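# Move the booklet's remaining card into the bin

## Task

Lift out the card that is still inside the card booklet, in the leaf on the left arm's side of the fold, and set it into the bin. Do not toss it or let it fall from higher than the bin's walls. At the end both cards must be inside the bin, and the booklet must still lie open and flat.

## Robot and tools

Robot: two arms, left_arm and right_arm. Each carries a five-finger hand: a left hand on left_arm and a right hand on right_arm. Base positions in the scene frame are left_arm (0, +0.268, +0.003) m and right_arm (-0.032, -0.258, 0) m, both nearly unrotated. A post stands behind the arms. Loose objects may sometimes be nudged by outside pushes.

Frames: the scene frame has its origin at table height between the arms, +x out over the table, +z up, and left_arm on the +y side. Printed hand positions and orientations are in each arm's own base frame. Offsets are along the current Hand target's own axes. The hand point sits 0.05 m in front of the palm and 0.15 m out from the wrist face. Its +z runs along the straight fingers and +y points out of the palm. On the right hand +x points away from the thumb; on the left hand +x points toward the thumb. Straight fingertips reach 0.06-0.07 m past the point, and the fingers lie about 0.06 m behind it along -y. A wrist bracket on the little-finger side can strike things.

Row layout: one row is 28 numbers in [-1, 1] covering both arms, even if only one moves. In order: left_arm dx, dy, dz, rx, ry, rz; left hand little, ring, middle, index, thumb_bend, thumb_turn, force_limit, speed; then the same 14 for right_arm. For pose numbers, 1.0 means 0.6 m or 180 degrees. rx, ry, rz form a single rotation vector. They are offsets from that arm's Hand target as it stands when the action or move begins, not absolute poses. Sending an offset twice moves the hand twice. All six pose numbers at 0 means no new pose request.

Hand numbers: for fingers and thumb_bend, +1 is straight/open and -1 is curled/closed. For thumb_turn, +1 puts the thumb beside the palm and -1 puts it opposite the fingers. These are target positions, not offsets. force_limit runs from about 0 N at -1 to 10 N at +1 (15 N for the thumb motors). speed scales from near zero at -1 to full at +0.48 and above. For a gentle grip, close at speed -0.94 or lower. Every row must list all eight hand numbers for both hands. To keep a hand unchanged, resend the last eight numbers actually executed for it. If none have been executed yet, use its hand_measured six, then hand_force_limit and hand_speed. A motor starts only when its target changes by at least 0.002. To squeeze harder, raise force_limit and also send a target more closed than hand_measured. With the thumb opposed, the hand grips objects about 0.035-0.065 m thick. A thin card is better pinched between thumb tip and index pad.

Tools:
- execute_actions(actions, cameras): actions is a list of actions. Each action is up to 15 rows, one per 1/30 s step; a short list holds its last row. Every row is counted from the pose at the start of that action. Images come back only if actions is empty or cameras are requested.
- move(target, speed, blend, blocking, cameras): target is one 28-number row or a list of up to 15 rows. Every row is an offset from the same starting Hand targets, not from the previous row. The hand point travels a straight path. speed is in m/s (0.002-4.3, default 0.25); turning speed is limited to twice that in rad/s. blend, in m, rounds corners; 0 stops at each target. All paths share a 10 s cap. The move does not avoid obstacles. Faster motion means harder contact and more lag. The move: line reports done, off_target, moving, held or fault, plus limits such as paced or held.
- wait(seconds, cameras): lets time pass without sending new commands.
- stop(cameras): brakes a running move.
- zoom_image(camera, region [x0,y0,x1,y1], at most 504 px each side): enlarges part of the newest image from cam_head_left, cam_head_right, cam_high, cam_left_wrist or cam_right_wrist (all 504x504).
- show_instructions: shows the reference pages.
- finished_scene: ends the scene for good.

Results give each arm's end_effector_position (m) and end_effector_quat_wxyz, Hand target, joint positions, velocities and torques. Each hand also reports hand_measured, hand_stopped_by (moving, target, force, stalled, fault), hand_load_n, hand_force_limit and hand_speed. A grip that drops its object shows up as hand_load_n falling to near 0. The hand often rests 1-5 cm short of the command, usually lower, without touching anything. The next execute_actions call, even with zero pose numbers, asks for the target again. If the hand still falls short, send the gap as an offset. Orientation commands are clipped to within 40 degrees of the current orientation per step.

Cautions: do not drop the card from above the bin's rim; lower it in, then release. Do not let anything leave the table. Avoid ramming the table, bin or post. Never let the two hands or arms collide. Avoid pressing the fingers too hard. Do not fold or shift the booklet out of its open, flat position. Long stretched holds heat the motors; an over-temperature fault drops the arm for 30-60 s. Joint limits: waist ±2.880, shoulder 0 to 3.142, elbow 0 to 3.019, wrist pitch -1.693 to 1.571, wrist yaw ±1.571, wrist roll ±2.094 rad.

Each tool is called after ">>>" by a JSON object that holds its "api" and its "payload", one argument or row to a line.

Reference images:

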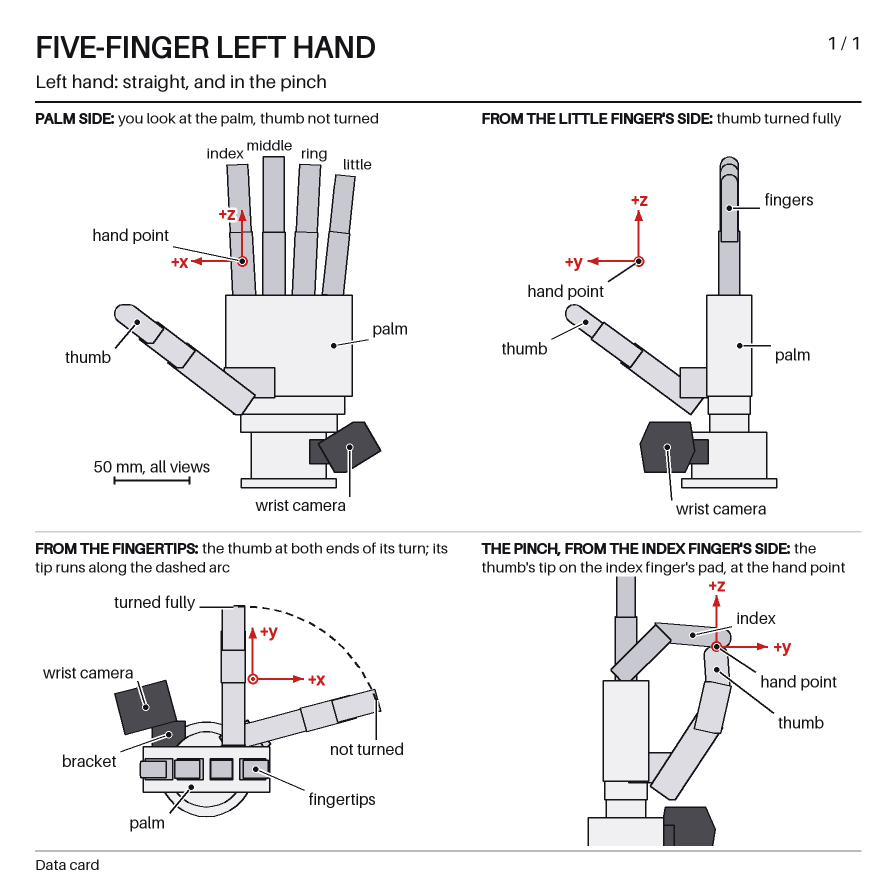

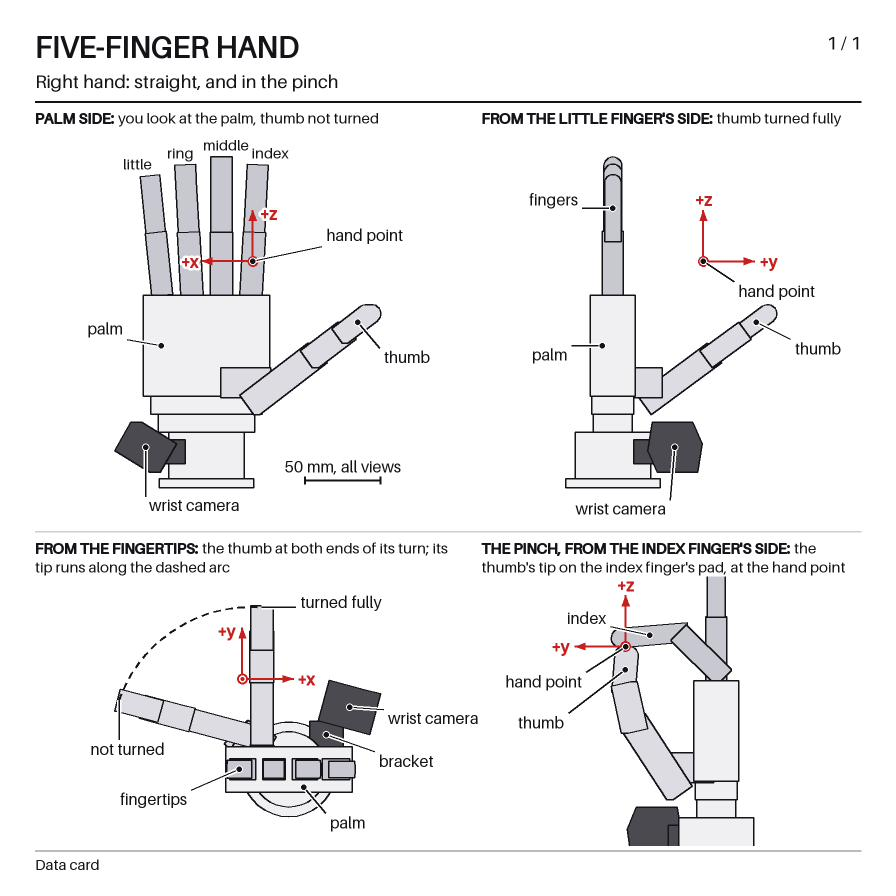

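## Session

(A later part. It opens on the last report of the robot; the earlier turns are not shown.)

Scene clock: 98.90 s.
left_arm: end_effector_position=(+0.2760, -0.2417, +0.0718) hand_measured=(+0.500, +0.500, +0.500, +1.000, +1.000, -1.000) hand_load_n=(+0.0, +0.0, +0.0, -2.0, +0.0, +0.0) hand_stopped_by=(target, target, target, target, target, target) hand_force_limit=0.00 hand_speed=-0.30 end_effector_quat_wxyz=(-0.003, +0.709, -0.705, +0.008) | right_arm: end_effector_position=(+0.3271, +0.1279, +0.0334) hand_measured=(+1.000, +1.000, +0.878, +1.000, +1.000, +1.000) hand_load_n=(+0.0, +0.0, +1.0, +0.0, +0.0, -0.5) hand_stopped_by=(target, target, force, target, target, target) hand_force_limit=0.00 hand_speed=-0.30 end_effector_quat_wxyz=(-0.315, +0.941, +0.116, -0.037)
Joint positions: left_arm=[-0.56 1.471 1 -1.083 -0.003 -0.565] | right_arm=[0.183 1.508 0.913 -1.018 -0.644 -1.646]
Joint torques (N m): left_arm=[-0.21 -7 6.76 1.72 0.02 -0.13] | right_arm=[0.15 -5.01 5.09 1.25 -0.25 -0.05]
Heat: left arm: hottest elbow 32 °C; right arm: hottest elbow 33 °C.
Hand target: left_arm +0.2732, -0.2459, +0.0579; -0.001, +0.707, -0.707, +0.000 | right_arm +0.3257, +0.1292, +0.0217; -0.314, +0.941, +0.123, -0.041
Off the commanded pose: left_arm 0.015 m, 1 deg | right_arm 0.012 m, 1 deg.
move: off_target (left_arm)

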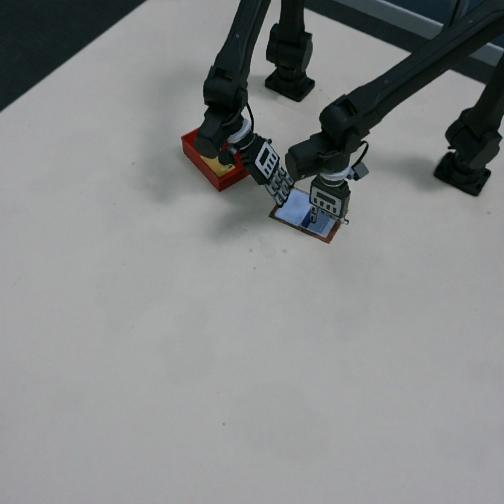

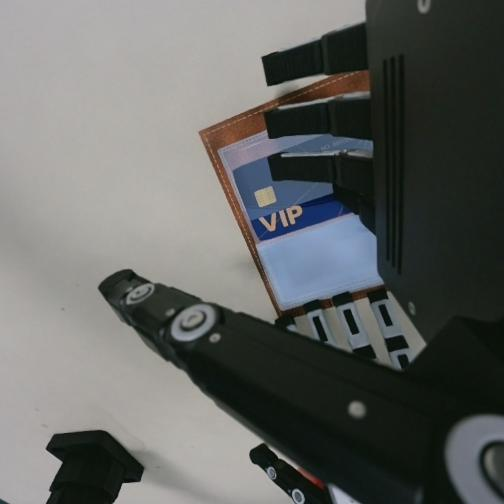

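>>> {"api": "move", "payload": {
  "target": [
    [0.0667,0,0.005,0,0,0,0.5,0.5,0.5,1,1,-1,0,-0.3,0,0,0,0,0,0,1,1,0.85,1,1,1,0,-0.3]
  ],
  "speed": 0.06,
  "cameras": ["cam_high","cam_left_wrist","cam_right_wrist"]
}}

>>> {"api": "zoom_image", "payload": {
  "camera": "cam_high",
  "region": [260, 160, 360, 260]
}}

>>> {"api": "zoom_image", "payload": {
  "camera": "cam_left_wrist",
  "region": [190, 80, 390, 350]
}}

Scene clock: 100.50 s.
left_arm: end_effector_position=(+0.2754, -0.2526, +0.0703) hand_measured=(+0.500, +0.500, +0.500, +1.000, +1.000, -1.000) hand_load_n=(+0.0, +0.0, +0.0, -3.0, +0.0, +0.0) hand_stopped_by=(target, target, target, target, target, target) hand_force_limit=0.00 hand_speed=-0.30 end_effector_quat_wxyz=(-0.020, +0.717, -0.697, -0.004) | right_arm: end_effector_position=(+0.3271, +0.1279, +0.0334) hand_measured=(+1.000, +1.000, +0.878, +1.000, +1.000, +1.000) hand_load_n=(+0.0, +0.0, +1.0, +0.0, -0.5, +0.0) hand_stopped_by=(target, target, force, target, target, target) hand_force_limit=0.00 hand_speed=-0.30 end_effector_quat_wxyz=(-0.315, +0.941, +0.116, -0.037)
Joint positions: left_arm=[-0.601 1.492 1.024 -1.102 -0.042 -0.628] | right_arm=[0.183 1.508 0.913 -1.018 -0.644 -1.646]
Joint torques (N m): left_arm=[-3.43 -4.66 9.22 2.33 1.37 -0.29] | right_arm=[0.21 -5.07 5.09 1.26 -0.25 -0.05]
Heat: left arm: hottest elbow 32 °C; right arm: hottest elbow 33 °C.
Hand target: left_arm +0.2732, -0.2858, +0.0550; -0.001, +0.708, -0.707, +0.000 | right_arm +0.3257, +0.1292, +0.0217; -0.314, +0.941, +0.123, -0.041
Off the commanded pose: left_arm 0.037 m, 3 deg | right_arm 0.012 m, 1 deg.
move: off_target (left_arm)

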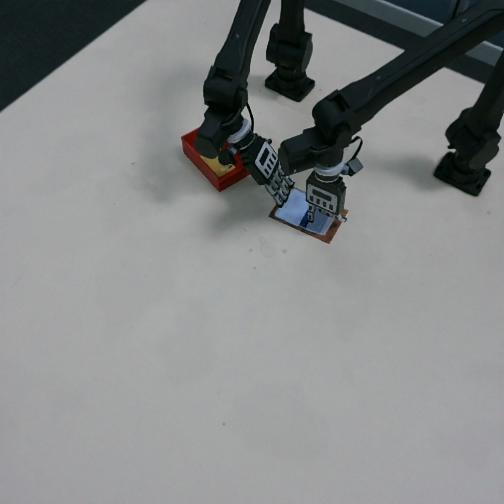

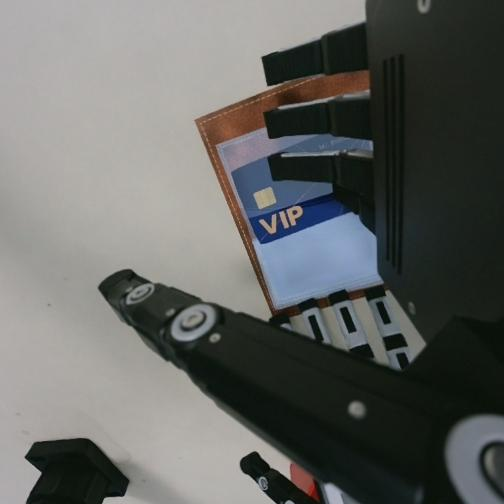

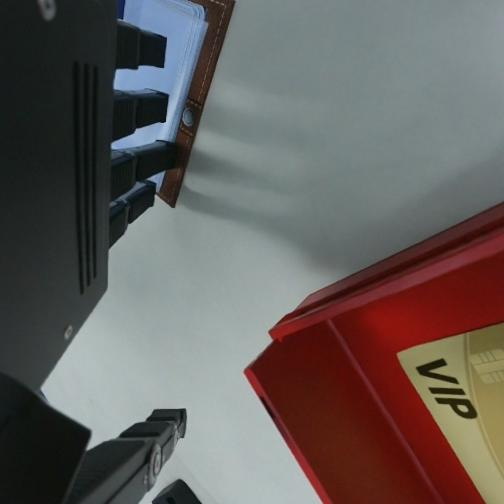

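Scaled by 5.040.

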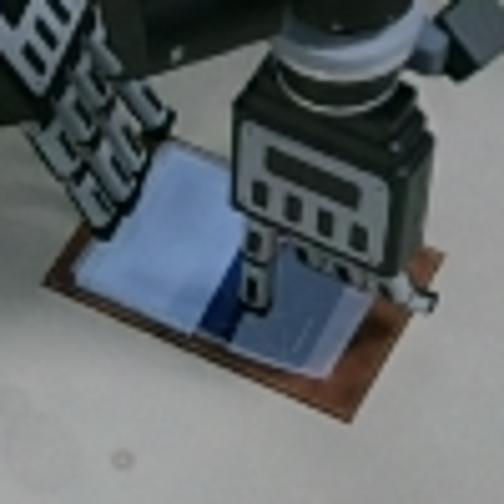

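Scaled by 1.867.

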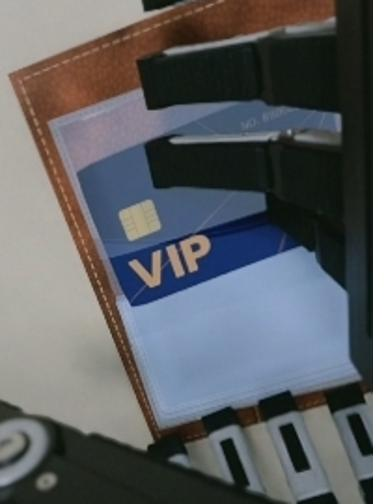

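>>> {"api": "zoom_image", "payload": {
  "camera": "cam_left_wrist",
  "region": [230, 180, 330, 270]
}}

>>> {"api": "zoom_image", "payload": {
  "camera": "cam_high",
  "region": [280, 200, 340, 250]
}}

Scaled by 5.040.

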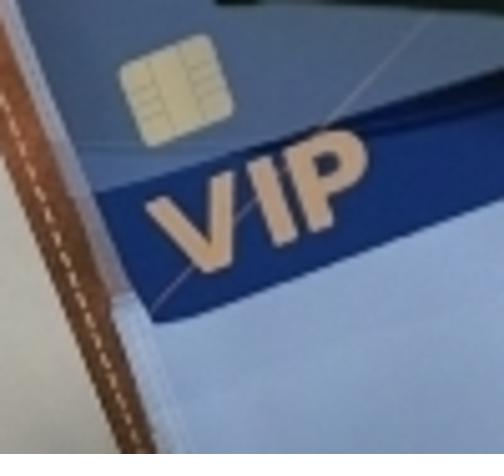

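Scaled by 8.400.

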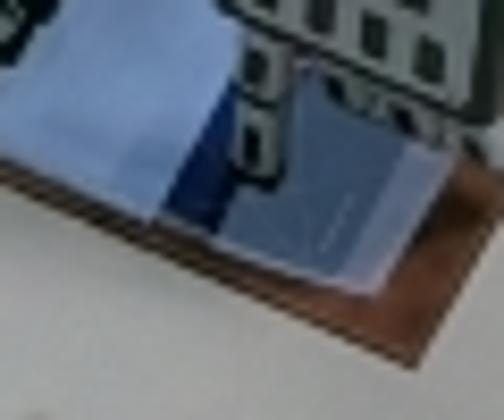

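>>> {"api": "move", "payload": {
  "target": [
    [-0.0397,0,-0.045,0,0,0,0.5,0.5,0.5,1,1,-1,0,-0.3,0,0,0,0,0,0,1,1,0.85,1,1,1,0,-0.3]
  ],
  "speed": 0.08,
  "cameras": ["cam_high","cam_left_wrist"]
}}

>>> {"api": "zoom_image", "payload": {
  "camera": "cam_high",
  "region": [260, 160, 360, 260]
}}

>>> {"api": "zoom_image", "payload": {
  "camera": "cam_left_wrist",
  "region": [190, 80, 390, 350]
}}

Scene clock: 101.87 s.
left_arm: end_effector_position=(+0.2693, -0.2558, +0.0736) hand_measured=(+0.500, +0.500, +0.500, +1.000, +1.000, -1.000) hand_load_n=(+0.0, +0.0, +0.0, +0.0, +0.0, +0.0) hand_stopped_by=(target, target, target, target, target, target) hand_force_limit=0.00 hand_speed=-0.30 end_effector_quat_wxyz=(-0.004, +0.716, -0.698, -0.007) | right_arm: end_effector_position=(+0.3271, +0.1279, +0.0334) hand_measured=(+1.000, +1.000, +0.878, +1.000, +1.000, +1.000) hand_load_n=(+0.0, +0.0, +1.0, +0.0, +0.0, +0.0) hand_stopped_by=(target, target, force, target, target, target) hand_force_limit=0.00 hand_speed=-0.30 end_effector_quat_wxyz=(-0.315, +0.941, +0.116, -0.037)
Joint positions: left_arm=[-0.601 1.492 1.026 -1.118 -0.01 -0.626] | right_arm=[0.183 1.508 0.913 -1.018 -0.644 -1.646]
Joint torques (N m): left_arm=[0.44 -9.47 9.46 0.42 0.26 0.17] | right_arm=[0.09 -5.07 5.09 1.26 -0.25 -0.05]
Heat: left arm: hottest elbow 32 °C; right arm: hottest elbow 33 °C.
Hand target: left_arm +0.2733, -0.2621, +0.0821; +0.000, +0.708, -0.707, +0.000 | right_arm +0.3257, +0.1292, +0.0217; -0.314, +0.941, +0.123, -0.041
Off the commanded pose: left_arm 0.011 m, 2 deg | right_arm 0.012 m, 1 deg.
move: off_target (left_arm)

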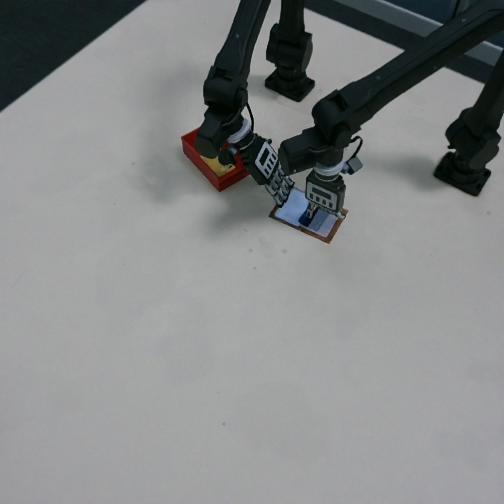

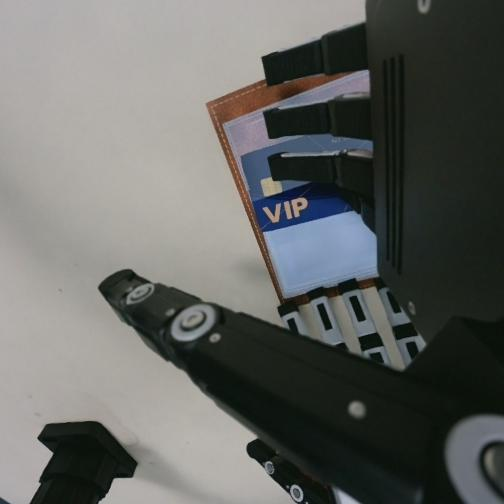

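Scaled by 5.040.

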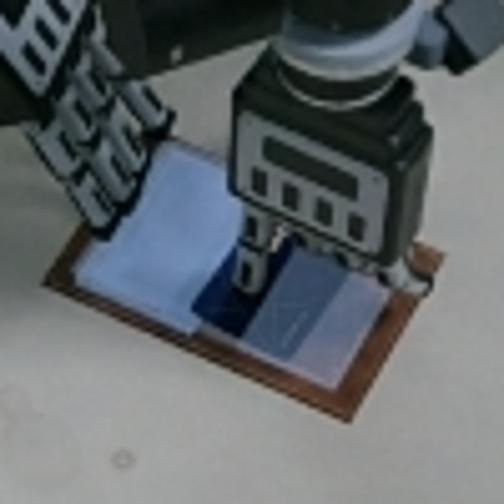

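Scaled by 1.867.

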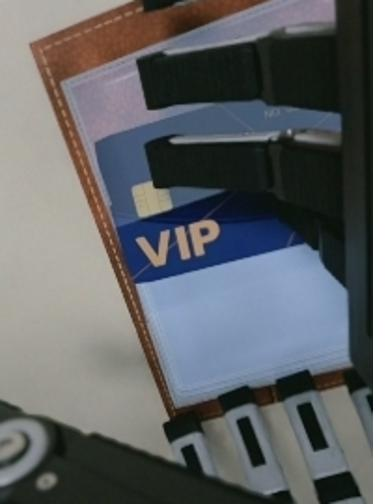

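>>> {"api": "zoom_image", "payload": {
  "camera": "cam_left_wrist",
  "region": [230, 140, 340, 250]
}}

>>> {"api": "zoom_image", "payload": {
  "camera": "cam_high",
  "region": [280, 190, 340, 250]
}}

Scaled by 4.582.

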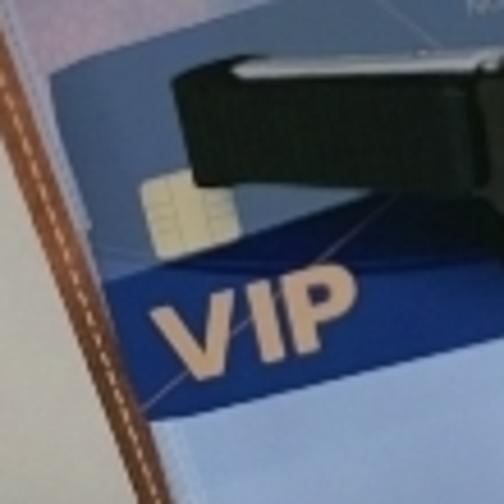

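Scaled by 8.400.

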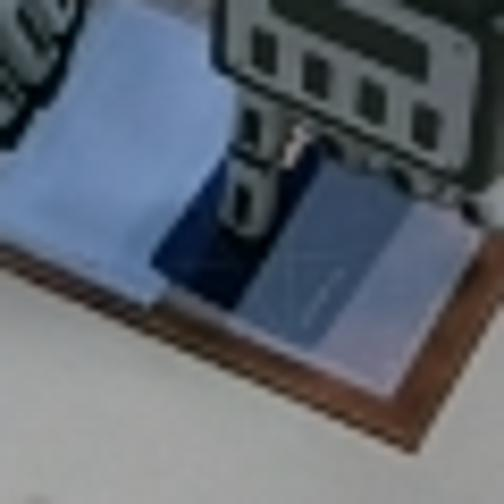

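>>> {"api": "move", "payload": {
  "target": [
    [0,0,0.04,0,0,0,0.5,0.5,0.5,1,1,-1,0,-0.3,0,0,0,0,0,0,1,1,0.85,1,1,1,0,-0.3],
    [0.075,0,0.042,0,0,0,0.5,0.5,0.5,1,1,-1,0,-0.3,0,0,0,0,0,0,1,1,0.85,1,1,1,0,-0.3]
  ],
  "speed": 0.06,
  "cameras": ["cam_high","cam_left_wrist"]
}}

>>> {"api": "zoom_image", "payload": {
  "camera": "cam_high",
  "region": [260, 160, 360, 260]
}}

>>> {"api": "zoom_image", "payload": {
  "camera": "cam_left_wrist",
  "region": [190, 80, 390, 350]
}}

Scene clock: 104.27 s.
left_arm: end_effector_position=(+0.2759, -0.2953, +0.0719) hand_measured=(+0.500, +0.500, +0.500, +1.000, +1.000, -1.000) hand_load_n=(+0.0, +0.0, +0.0, -1.5, +0.0, +0.0) hand_stopped_by=(target, target, target, target, target, target) hand_force_limit=0.00 hand_speed=-0.30 end_effector_quat_wxyz=(-0.007, +0.708, -0.706, +0.014) | right_arm: end_effector_position=(+0.3271, +0.1279, +0.0334) hand_measured=(+1.000, +1.000, +0.878, +1.000, +1.000, +1.000) hand_load_n=(+0.0, +0.0, +1.0, +0.0, +0.0, +0.0) hand_stopped_by=(target, target, force, target, target, target) hand_force_limit=0.00 hand_speed=-0.30 end_effector_quat_wxyz=(-0.315, +0.941, +0.116, -0.037)
Joint positions: left_arm=[-0.67 1.538 1.078 -1.081 -0.011 -0.673] | right_arm=[0.183 1.508 0.913 -1.018 -0.644 -1.646]
Joint torques (N m): left_arm=[-0.97 -6.3 8.57 1.21 0.28 -0.23] | right_arm=[0.15 -5.07 5.09 1.26 -0.25 -0.05]
Heat: left arm: hottest elbow 32 °C; right arm: hottest elbow 33 °C.
Hand target: left_arm +0.2732, -0.3070, +0.0567; -0.001, +0.708, -0.707, +0.000 | right_arm +0.3257, +0.1292, +0.0217; -0.314, +0.941, +0.123, -0.041
Off the commanded pose: left_arm 0.019 m, 2 deg | right_arm 0.012 m, 1 deg.
move: off_target (left_arm)

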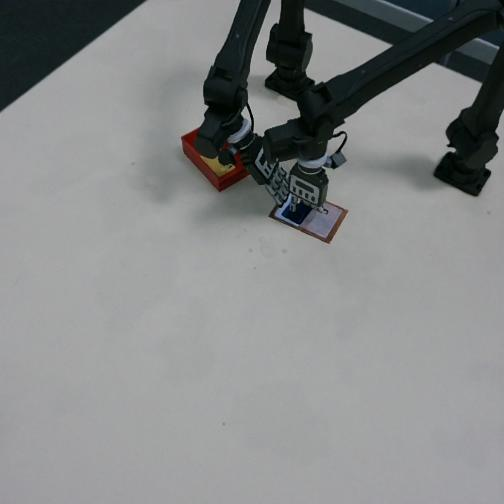

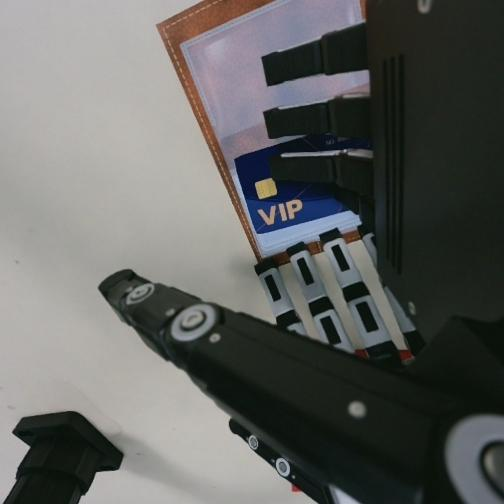

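Scaled by 5.040.

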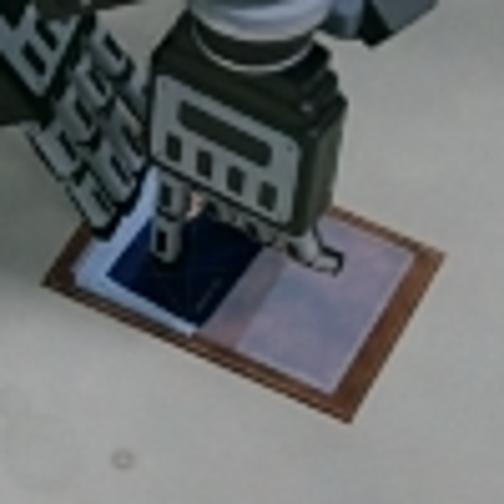

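Scaled by 1.867.

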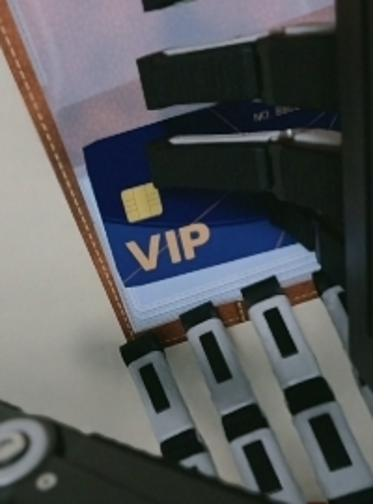

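>>> {"api": "move", "payload": {
  "target": [
    [0,0.0467,0,0,0,0,0.5,0.5,0.5,1,1,-1,0,-0.3,0,0,0,0,0,0,1,1,0.85,1,1,1,0,-0.3]
  ],
  "speed": 0.06,
  "cameras": ["cam_high","cam_left_wrist"]
}}

>>> {"api": "zoom_image", "payload": {
  "camera": "cam_high",
  "region": [260, 160, 360, 260]
}}

>>> {"api": "zoom_image", "payload": {
  "camera": "cam_left_wrist",
  "region": [190, 80, 390, 350]
}}

Scene clock: 106.87 s.
left_arm: end_effector_position=(+0.2624, -0.3076, +0.0713) hand_measured=(+0.500, +0.500, +0.500, +1.000, +1.000, -1.000) hand_load_n=(+0.0, +0.0, +0.0, +0.5, +0.0, +0.0) hand_stopped_by=(target, target, target, target, target, target) hand_force_limit=0.00 hand_speed=-0.30 end_effector_quat_wxyz=(-0.007, +0.710, -0.703, +0.020) | right_arm: end_effector_position=(+0.3271, +0.1279, +0.0334) hand_measured=(+1.000, +1.000, +0.878, +1.000, +1.000, +1.000) hand_load_n=(+0.0, +0.0, +1.0, +0.0, +0.0, +0.0) hand_stopped_by=(target, target, force, target, target, target) hand_force_limit=0.00 hand_speed=-0.30 end_effector_quat_wxyz=(-0.315, +0.941, +0.116, -0.037)
Joint positions: left_arm=[-0.713 1.523 1.059 -1.065 -0.011 -0.722] | right_arm=[0.183 1.508 0.913 -1.018 -0.644 -1.646]
Joint torques (N m): left_arm=[-0.97 -8.88 5.52 0.96 0.3 -0.1] | right_arm=[0.15 -5.07 5.09 1.26 -0.25 -0.05]
Heat: left arm: hottest elbow 32 °C; right arm: hottest elbow 33 °C.
Hand target: left_arm +0.2452, -0.3070, +0.0566; -0.001, +0.707, -0.707, +0.000 | right_arm +0.3257, +0.1292, +0.0217; -0.314, +0.941, +0.123, -0.041
Off the commanded pose: left_arm 0.023 m, 2 deg | right_arm 0.012 m, 1 deg.
move: off_target (left_arm)

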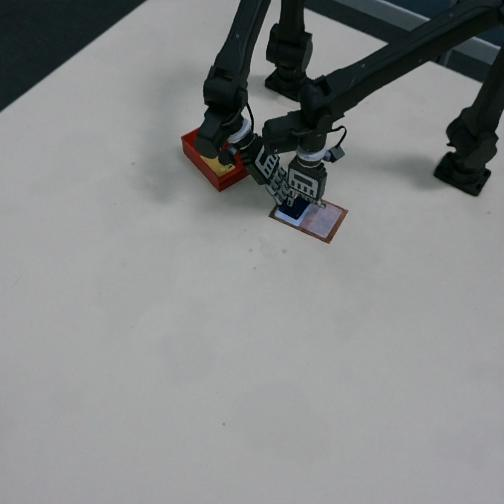

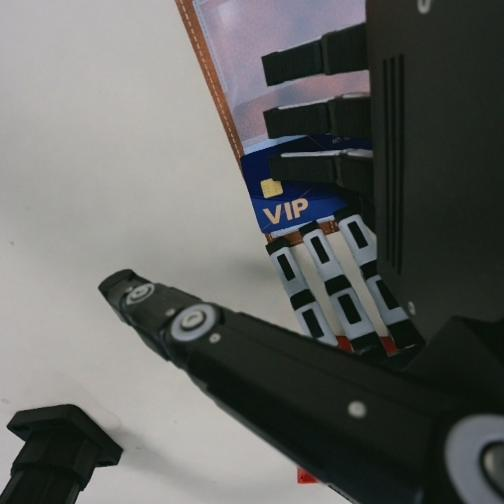

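Scaled by 5.040.

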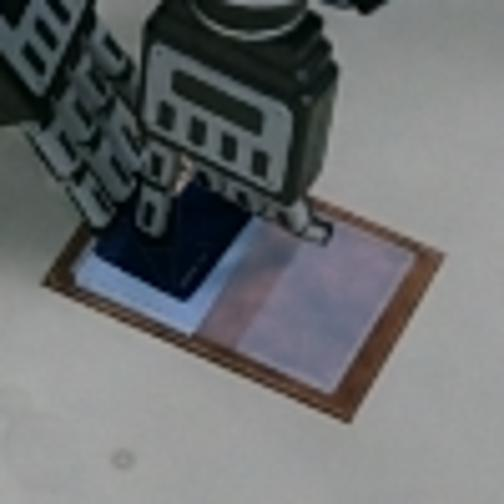

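Scaled by 1.867.

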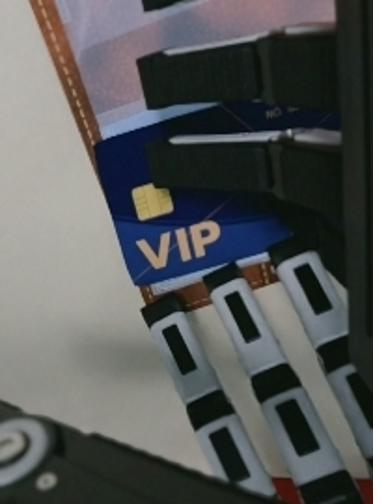

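>>> {"api": "move", "payload": {
  "target": [
    [0,0,-0.06,0,0,0,0.5,0.5,0.5,1,1,-1,0,-0.3,0,0,0,0,0,0,1,1,0.85,1,1,1,0,-0.3],
    [-0.133,-0.05,-0.15,0,0,0,0.5,0.5,0.5,1,1,-1,0,-0.3,0,0,0,0,0,0,1,1,0.85,1,1,1,0,-0.3]
  ],
  "speed": 0.15,
  "cameras": ["all"]
}}

>>> {"api": "zoom_image", "payload": {
  "camera": "cam_high",
  "region": [260, 160, 360, 260]
}}

>>> {"api": "zoom_image", "payload": {
  "camera": "cam_left_wrist",
  "region": [150, 80, 390, 380]
}}

>>> {"api": "zoom_image", "payload": {
  "camera": "cam_head_left",
  "region": [180, 240, 300, 330]
}}

Scene clock: 109.67 s.
left_arm: end_effector_position=(+0.2610, -0.2230, +0.1294) hand_measured=(+0.500, +0.500, +0.500, +1.000, +1.000, -1.000) hand_load_n=(+0.0, +0.0, +0.0, +0.0, +0.0, +0.0) hand_stopped_by=(target, target, target, target, target, target) hand_force_limit=0.00 hand_speed=-0.30 end_effector_quat_wxyz=(+0.004, +0.710, -0.704, -0.022) | right_arm: end_effector_position=(+0.3271, +0.1279, +0.0334) hand_measured=(+1.000, +1.000, +0.878, +1.000, +1.000, +1.000) hand_load_n=(+0.0, +0.0, +0.5, +0.0, +0.0, +0.0) hand_stopped_by=(target, target, force, target, target, target) hand_force_limit=0.00 hand_speed=-0.30 end_effector_quat_wxyz=(-0.315, +0.941, +0.116, -0.037)
Joint positions: left_arm=[-0.539 1.396 1.079 -1.298 -0.004 -0.547] | right_arm=[0.183 1.508 0.913 -1.018 -0.644 -1.646]
Joint torques (N m): left_arm=[1.61 -9.35 11.19 0.47 0.03 0.11] | right_arm=[0.15 -5.01 5.09 1.25 -0.25 -0.06]
Heat: left arm: hottest elbow 32 °C; right arm: hottest elbow 33 °C.
Hand target: left_arm +0.2750, -0.2274, +0.1468; +0.000, +0.707, -0.707, +0.000 | right_arm +0.3257, +0.1292, +0.0217; -0.314, +0.941, +0.123, -0.041
Off the commanded pose: left_arm 0.023 m, 3 deg | right_arm 0.012 m, 1 deg.
move: off_target (left_arm)

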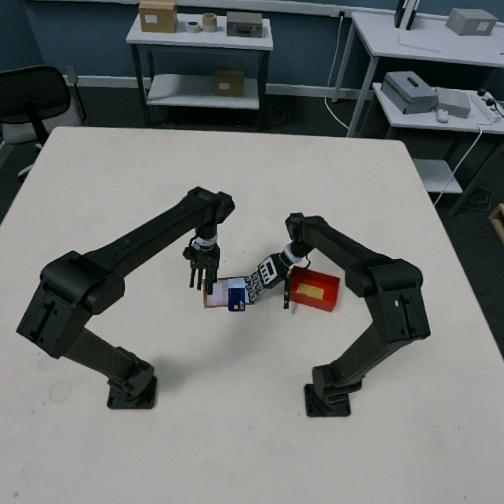

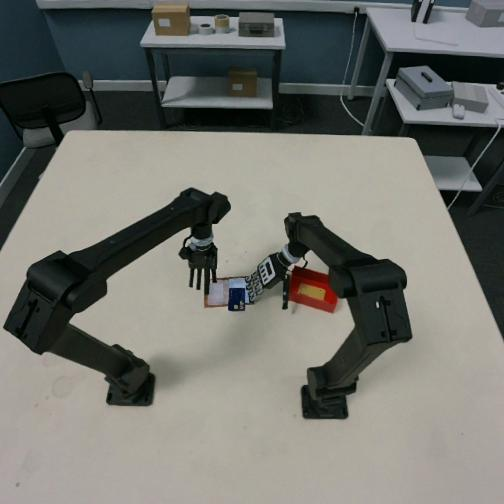

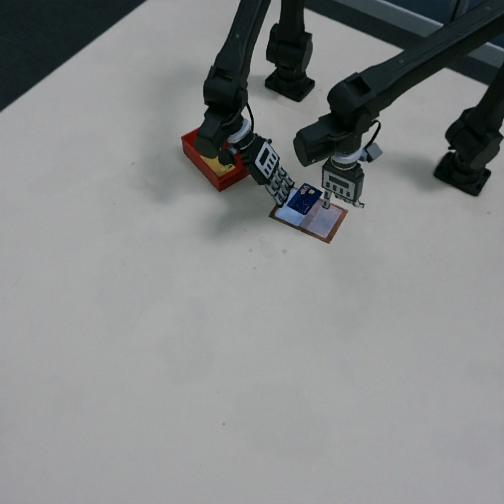

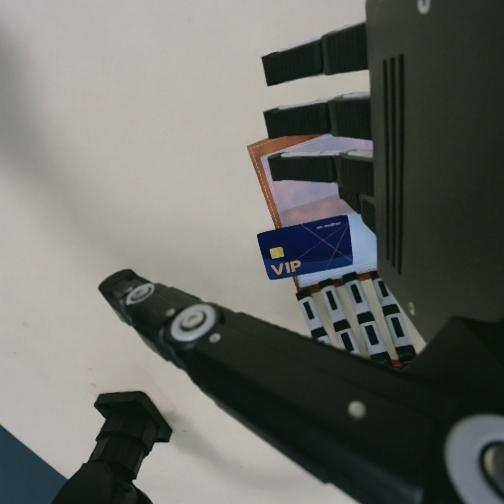

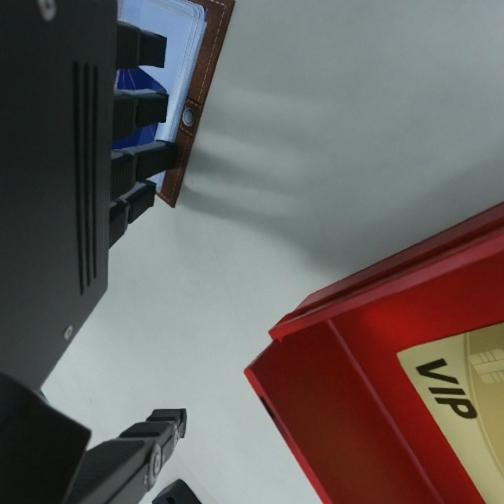

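Scaled by 5.040.

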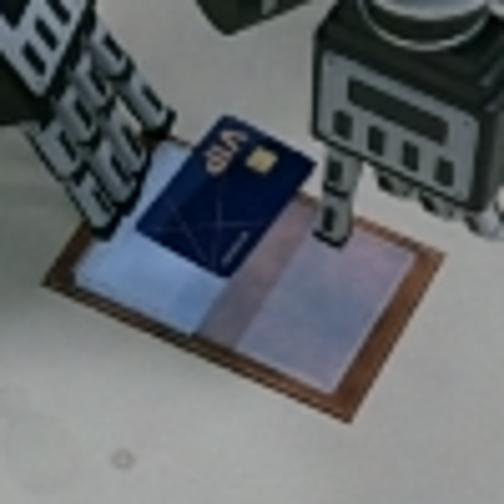

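Scaled by 1.680.

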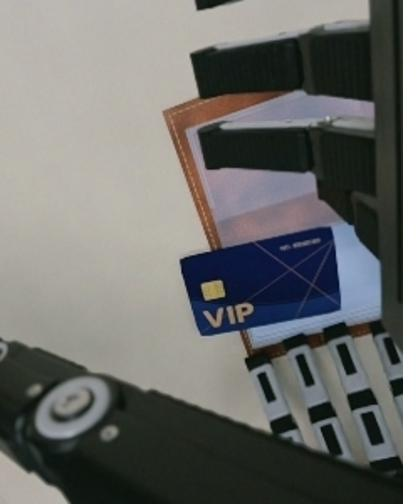

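Scaled by 4.200.

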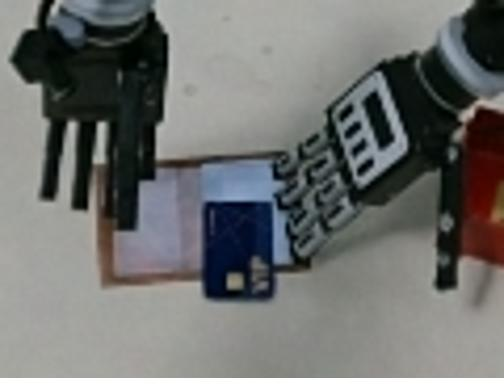

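>>> {"api": "move", "payload": {
  "target": [
    [0,0,0,0,0,0,0.5,0.5,0.5,1,1,-1,0,-0.3,0,-0.06,-0.08,0,0,0,1,1,0.85,1,1,1,0,-0.3],
    [0,0,0,0,0,0,0.5,0.5,0.5,1,1,-1,0,-0.3,-0.1295,0.1865,-0.5567,0,0,0,1,1,1,1,1,1,0,-0.3]
  ],
  "speed": [0.08,0.25],
  "cameras": ["all"]
}}

>>> {"api": "zoom_image", "payload": {
  "camera": "cam_high",
  "region": [260, 160, 360, 260]
}}

>>> {"api": "zoom_image", "payload": {
  "camera": "cam_left_wrist",
  "region": [230, 180, 390, 340]
}}

Scene clock: 116.27 s.
left_arm: end_effector_position=(+0.2610, -0.2229, +0.1294) hand_measured=(+0.500, +0.500, +0.500, +1.000, +1.000, -1.000) hand_load_n=(+0.0, +0.0, +0.0, +0.0, +0.0, +0.0) hand_stopped_by=(target, target, target, target, target, target) hand_force_limit=0.00 hand_speed=-0.30 end_effector_quat_wxyz=(+0.004, +0.709, -0.704, -0.022) | right_arm: end_effector_position=(+0.3163, -0.1615, +0.2128) hand_measured=(+1.000, +1.000, +1.000, +1.000, +1.000, +1.000) hand_load_n=(+0.0, -0.5, +0.0, +0.0, +0.0, +0.0) hand_stopped_by=(target, target, target, target, target, target) hand_force_limit=0.00 hand_speed=-0.30 end_effector_quat_wxyz=(-0.196, +0.980, -0.011, -0.006)
Joint positions: left_arm=[-0.539 1.396 1.079 -1.298 -0.004 -0.546] | right_arm=[-0.477 1.409 1.335 -1.694 -0.346 -2.059]
Joint torques (N m): left_arm=[1.61 -9.35 11.21 0.46 0.03 0.11] | right_arm=[-0.91 -5.48 9.95 -0.24 -0.08 -0.06]
Heat: left arm: hottest elbow 34 °C; right arm: hottest elbow 33 °C.
Hand target: left_arm +0.2751, -0.2273, +0.1468; -0.001, +0.707, -0.707, +0.000 | right_arm +0.3256, -0.1709, +0.2218; -0.314, +0.941, +0.123, -0.041
Off the commanded pose: left_arm 0.023 m, 3 deg | right_arm 0.016 m, 21 deg.
joint sent to its limit (right arm) — joint 4 (wrist pitch), lower limit; joint 6 (wrist roll), lower limit. The joint targets are off in orientation, not in position.
move: off_target (right_arm); target 2's new numbers were sent with right_arm's hand 0.016 m and 21 deg from that target

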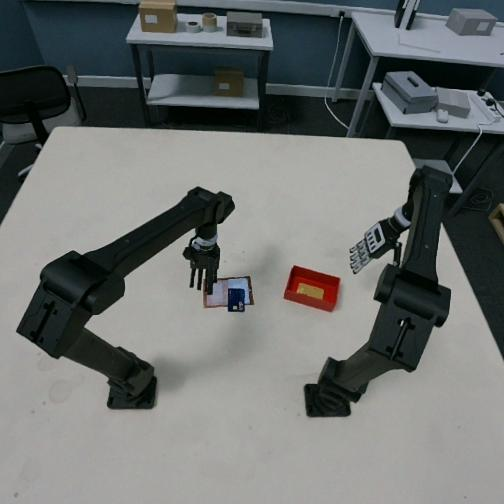

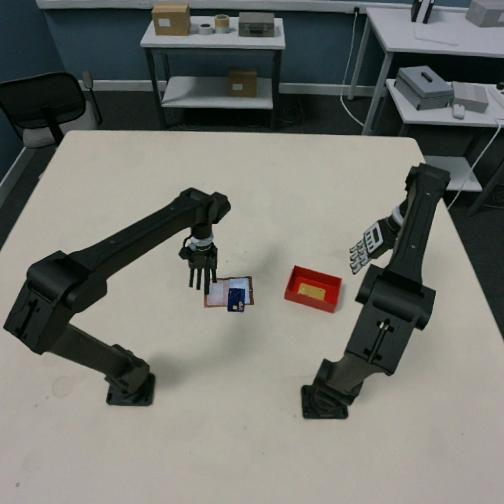

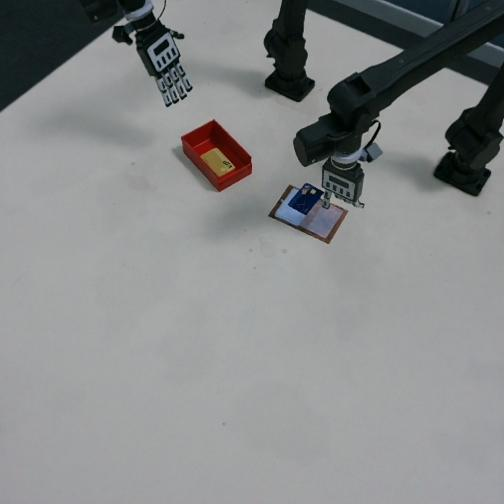

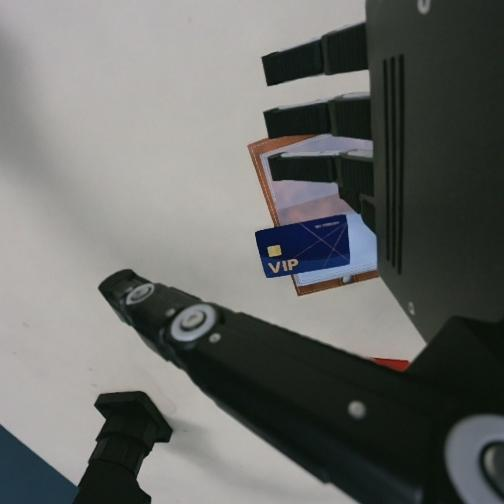

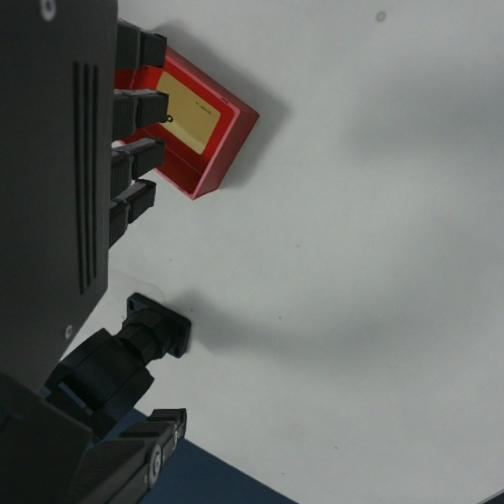

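Scaled by 5.040.

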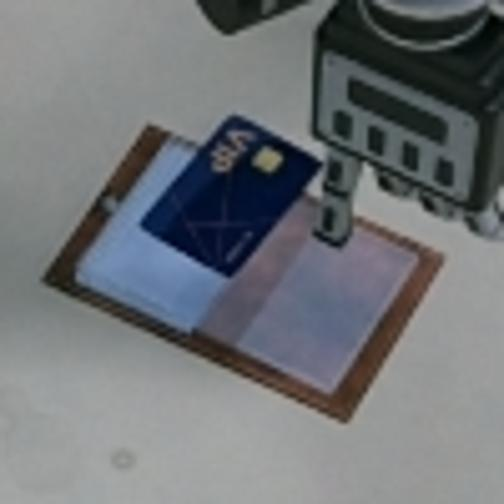

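Scaled by 3.150.

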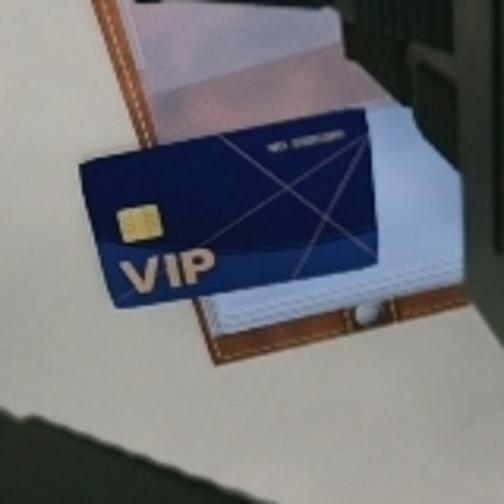

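>>> {"api": "move", "payload": {
  "target": [
    [0.105,0.0325,-0.02,0.2344,0.1973,0.4125,1,1,1,0.3,1,-1,0,-0.3,0,0,0,0,0,0,1,1,1,1,1,1,0,-0.3],
    [0.153,0.0325,0.153,0.2344,0.1973,0.4125,1,1,1,0.3,1,-1,0,-0.3,0,0,0,0,0,0,1,1,1,1,1,1,0,-0.3]
  ],
  "speed": [0.3,0.15],
  "cameras": ["all"]
}}

>>> {"api": "zoom_image", "payload": {
  "camera": "cam_left_wrist",
  "region": [0, 100, 400, 500]
}}

>>> {"api": "zoom_image", "payload": {
  "camera": "cam_head_left",
  "region": [180, 240, 300, 330]
}}

>>> {"api": "zoom_image", "payload": {
  "camera": "cam_high",
  "region": [260, 140, 380, 260]
}}

Scene clock: 122.07 s.
left_arm: end_effector_position=(+0.2581, -0.3143, +0.0574) hand_measured=(+1.000, +1.000, +1.000, +0.300, +1.000, -1.000) hand_load_n=(+0.0, +0.0, +0.0, +0.0, +0.0, +0.0) hand_stopped_by=(target, target, target, target, target, target) hand_force_limit=0.00 hand_speed=-0.30 end_effector_quat_wxyz=(+0.042, -0.077, +0.899, -0.428) | right_arm: end_effector_position=(+0.3163, -0.1615, +0.2128) hand_measured=(+1.000, +1.000, +1.000, +1.000, +1.000, +1.000) hand_load_n=(+0.0, +0.0, +0.0, +0.0, +0.0, +0.0) hand_stopped_by=(target, target, target, target, target, target) hand_force_limit=0.00 hand_speed=-0.30 end_effector_quat_wxyz=(-0.196, +0.980, -0.011, -0.006)
Joint positions: left_arm=[-0.636 1.281 0.632 -0.188 0.559 0.544] | right_arm=[-0.477 1.409 1.335 -1.694 -0.346 -2.059]
Joint torques (N m): left_arm=[-0.09 -5.83 7.9 2.43 0.21 -0.19] | right_arm=[-0.85 -5.54 9.96 -0.23 -0.08 -0.05]
Heat: left arm: hottest elbow 34 °C; right arm: hottest elbow 34 °C.
Hand target: left_arm +0.2559, -0.3190, +0.0549; +0.038, -0.079, +0.899, -0.429 | right_arm +0.3256, -0.1709, +0.2218; -0.314, +0.941, +0.123, -0.041
Off the commanded pose: left_arm 0.006 m, 1 deg | right_arm 0.016 m, 21 deg.
joint sent to its limit (right arm) — joint 4 (wrist pitch), lower limit; joint 6 (wrist roll), lower limit. The joint targets are off in orientation, not in position.
move: done

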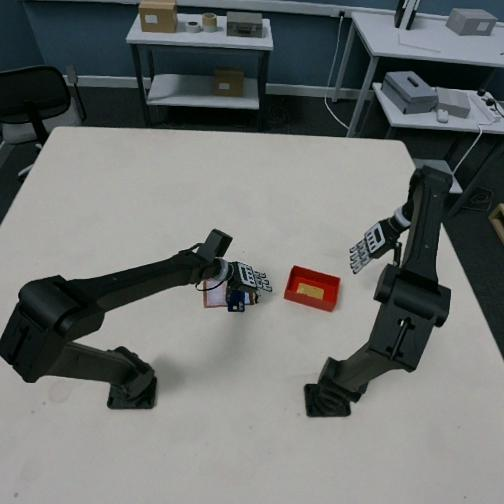

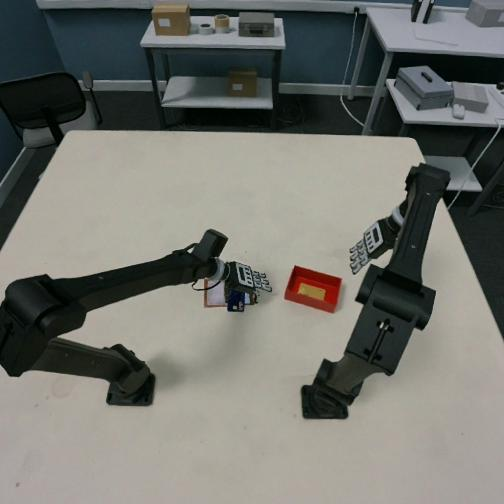

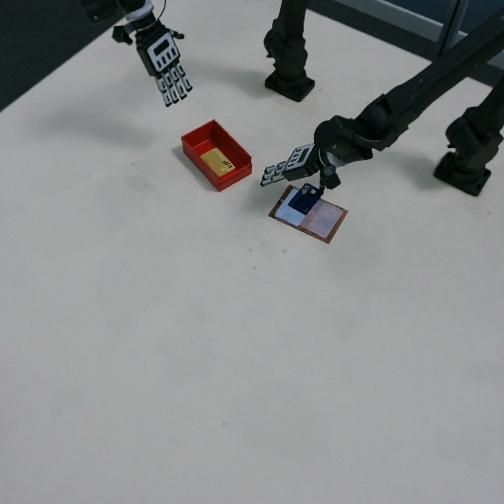

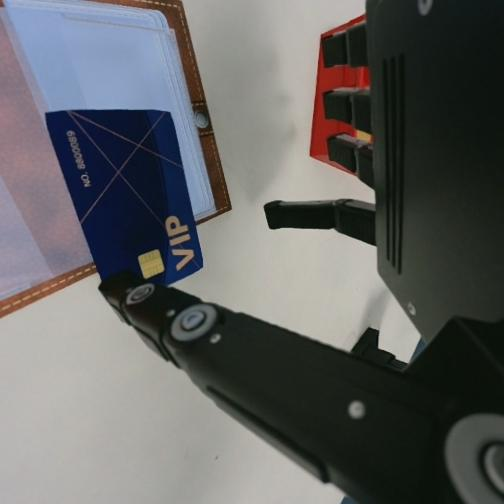

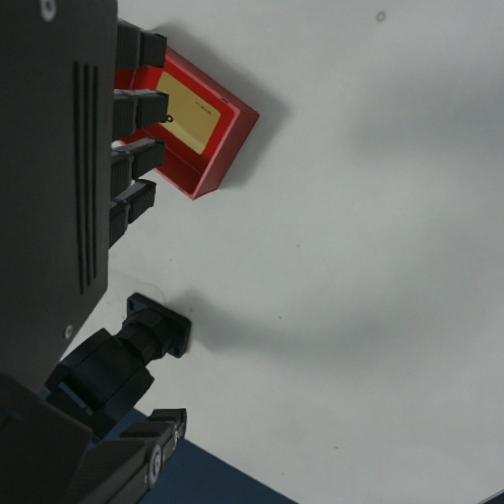

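Scaled by 1.260.

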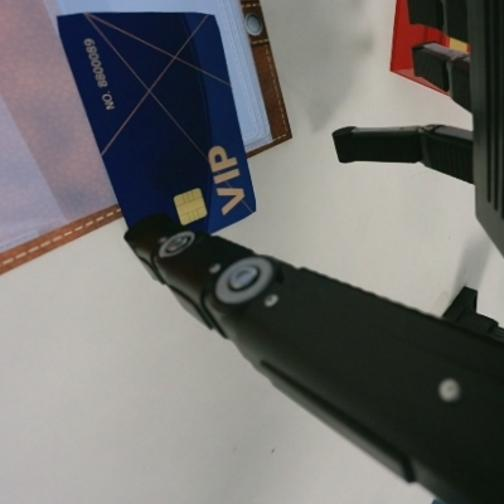

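Scaled by 4.200.

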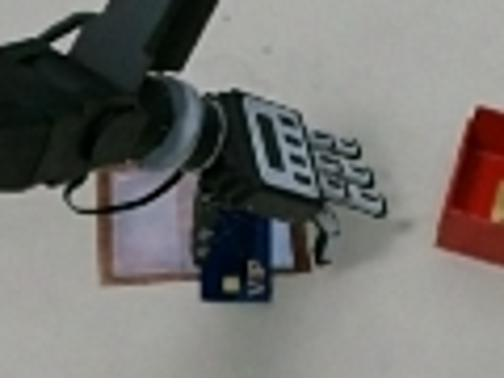

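Scaled by 4.200.

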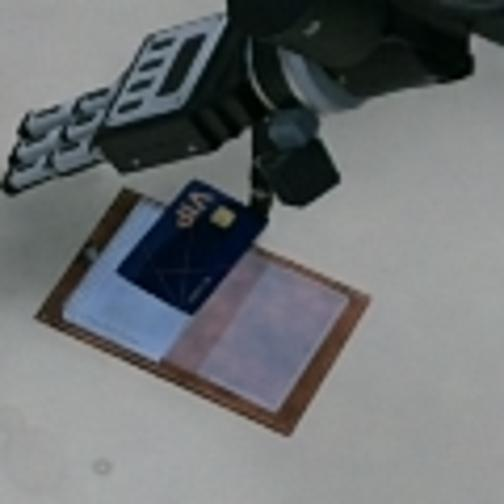

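>>> {"api": "zoom_image", "payload": {
  "camera": "cam_left_wrist",
  "region": [60, 230, 220, 350]
}}

Scaled by 3.150.

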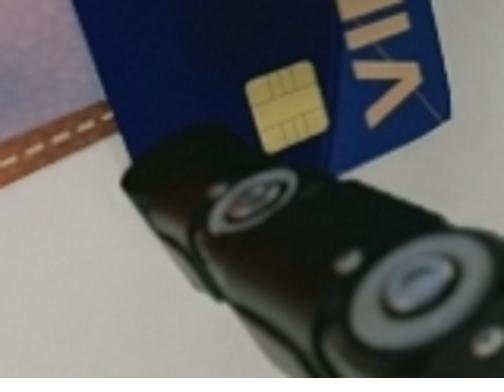

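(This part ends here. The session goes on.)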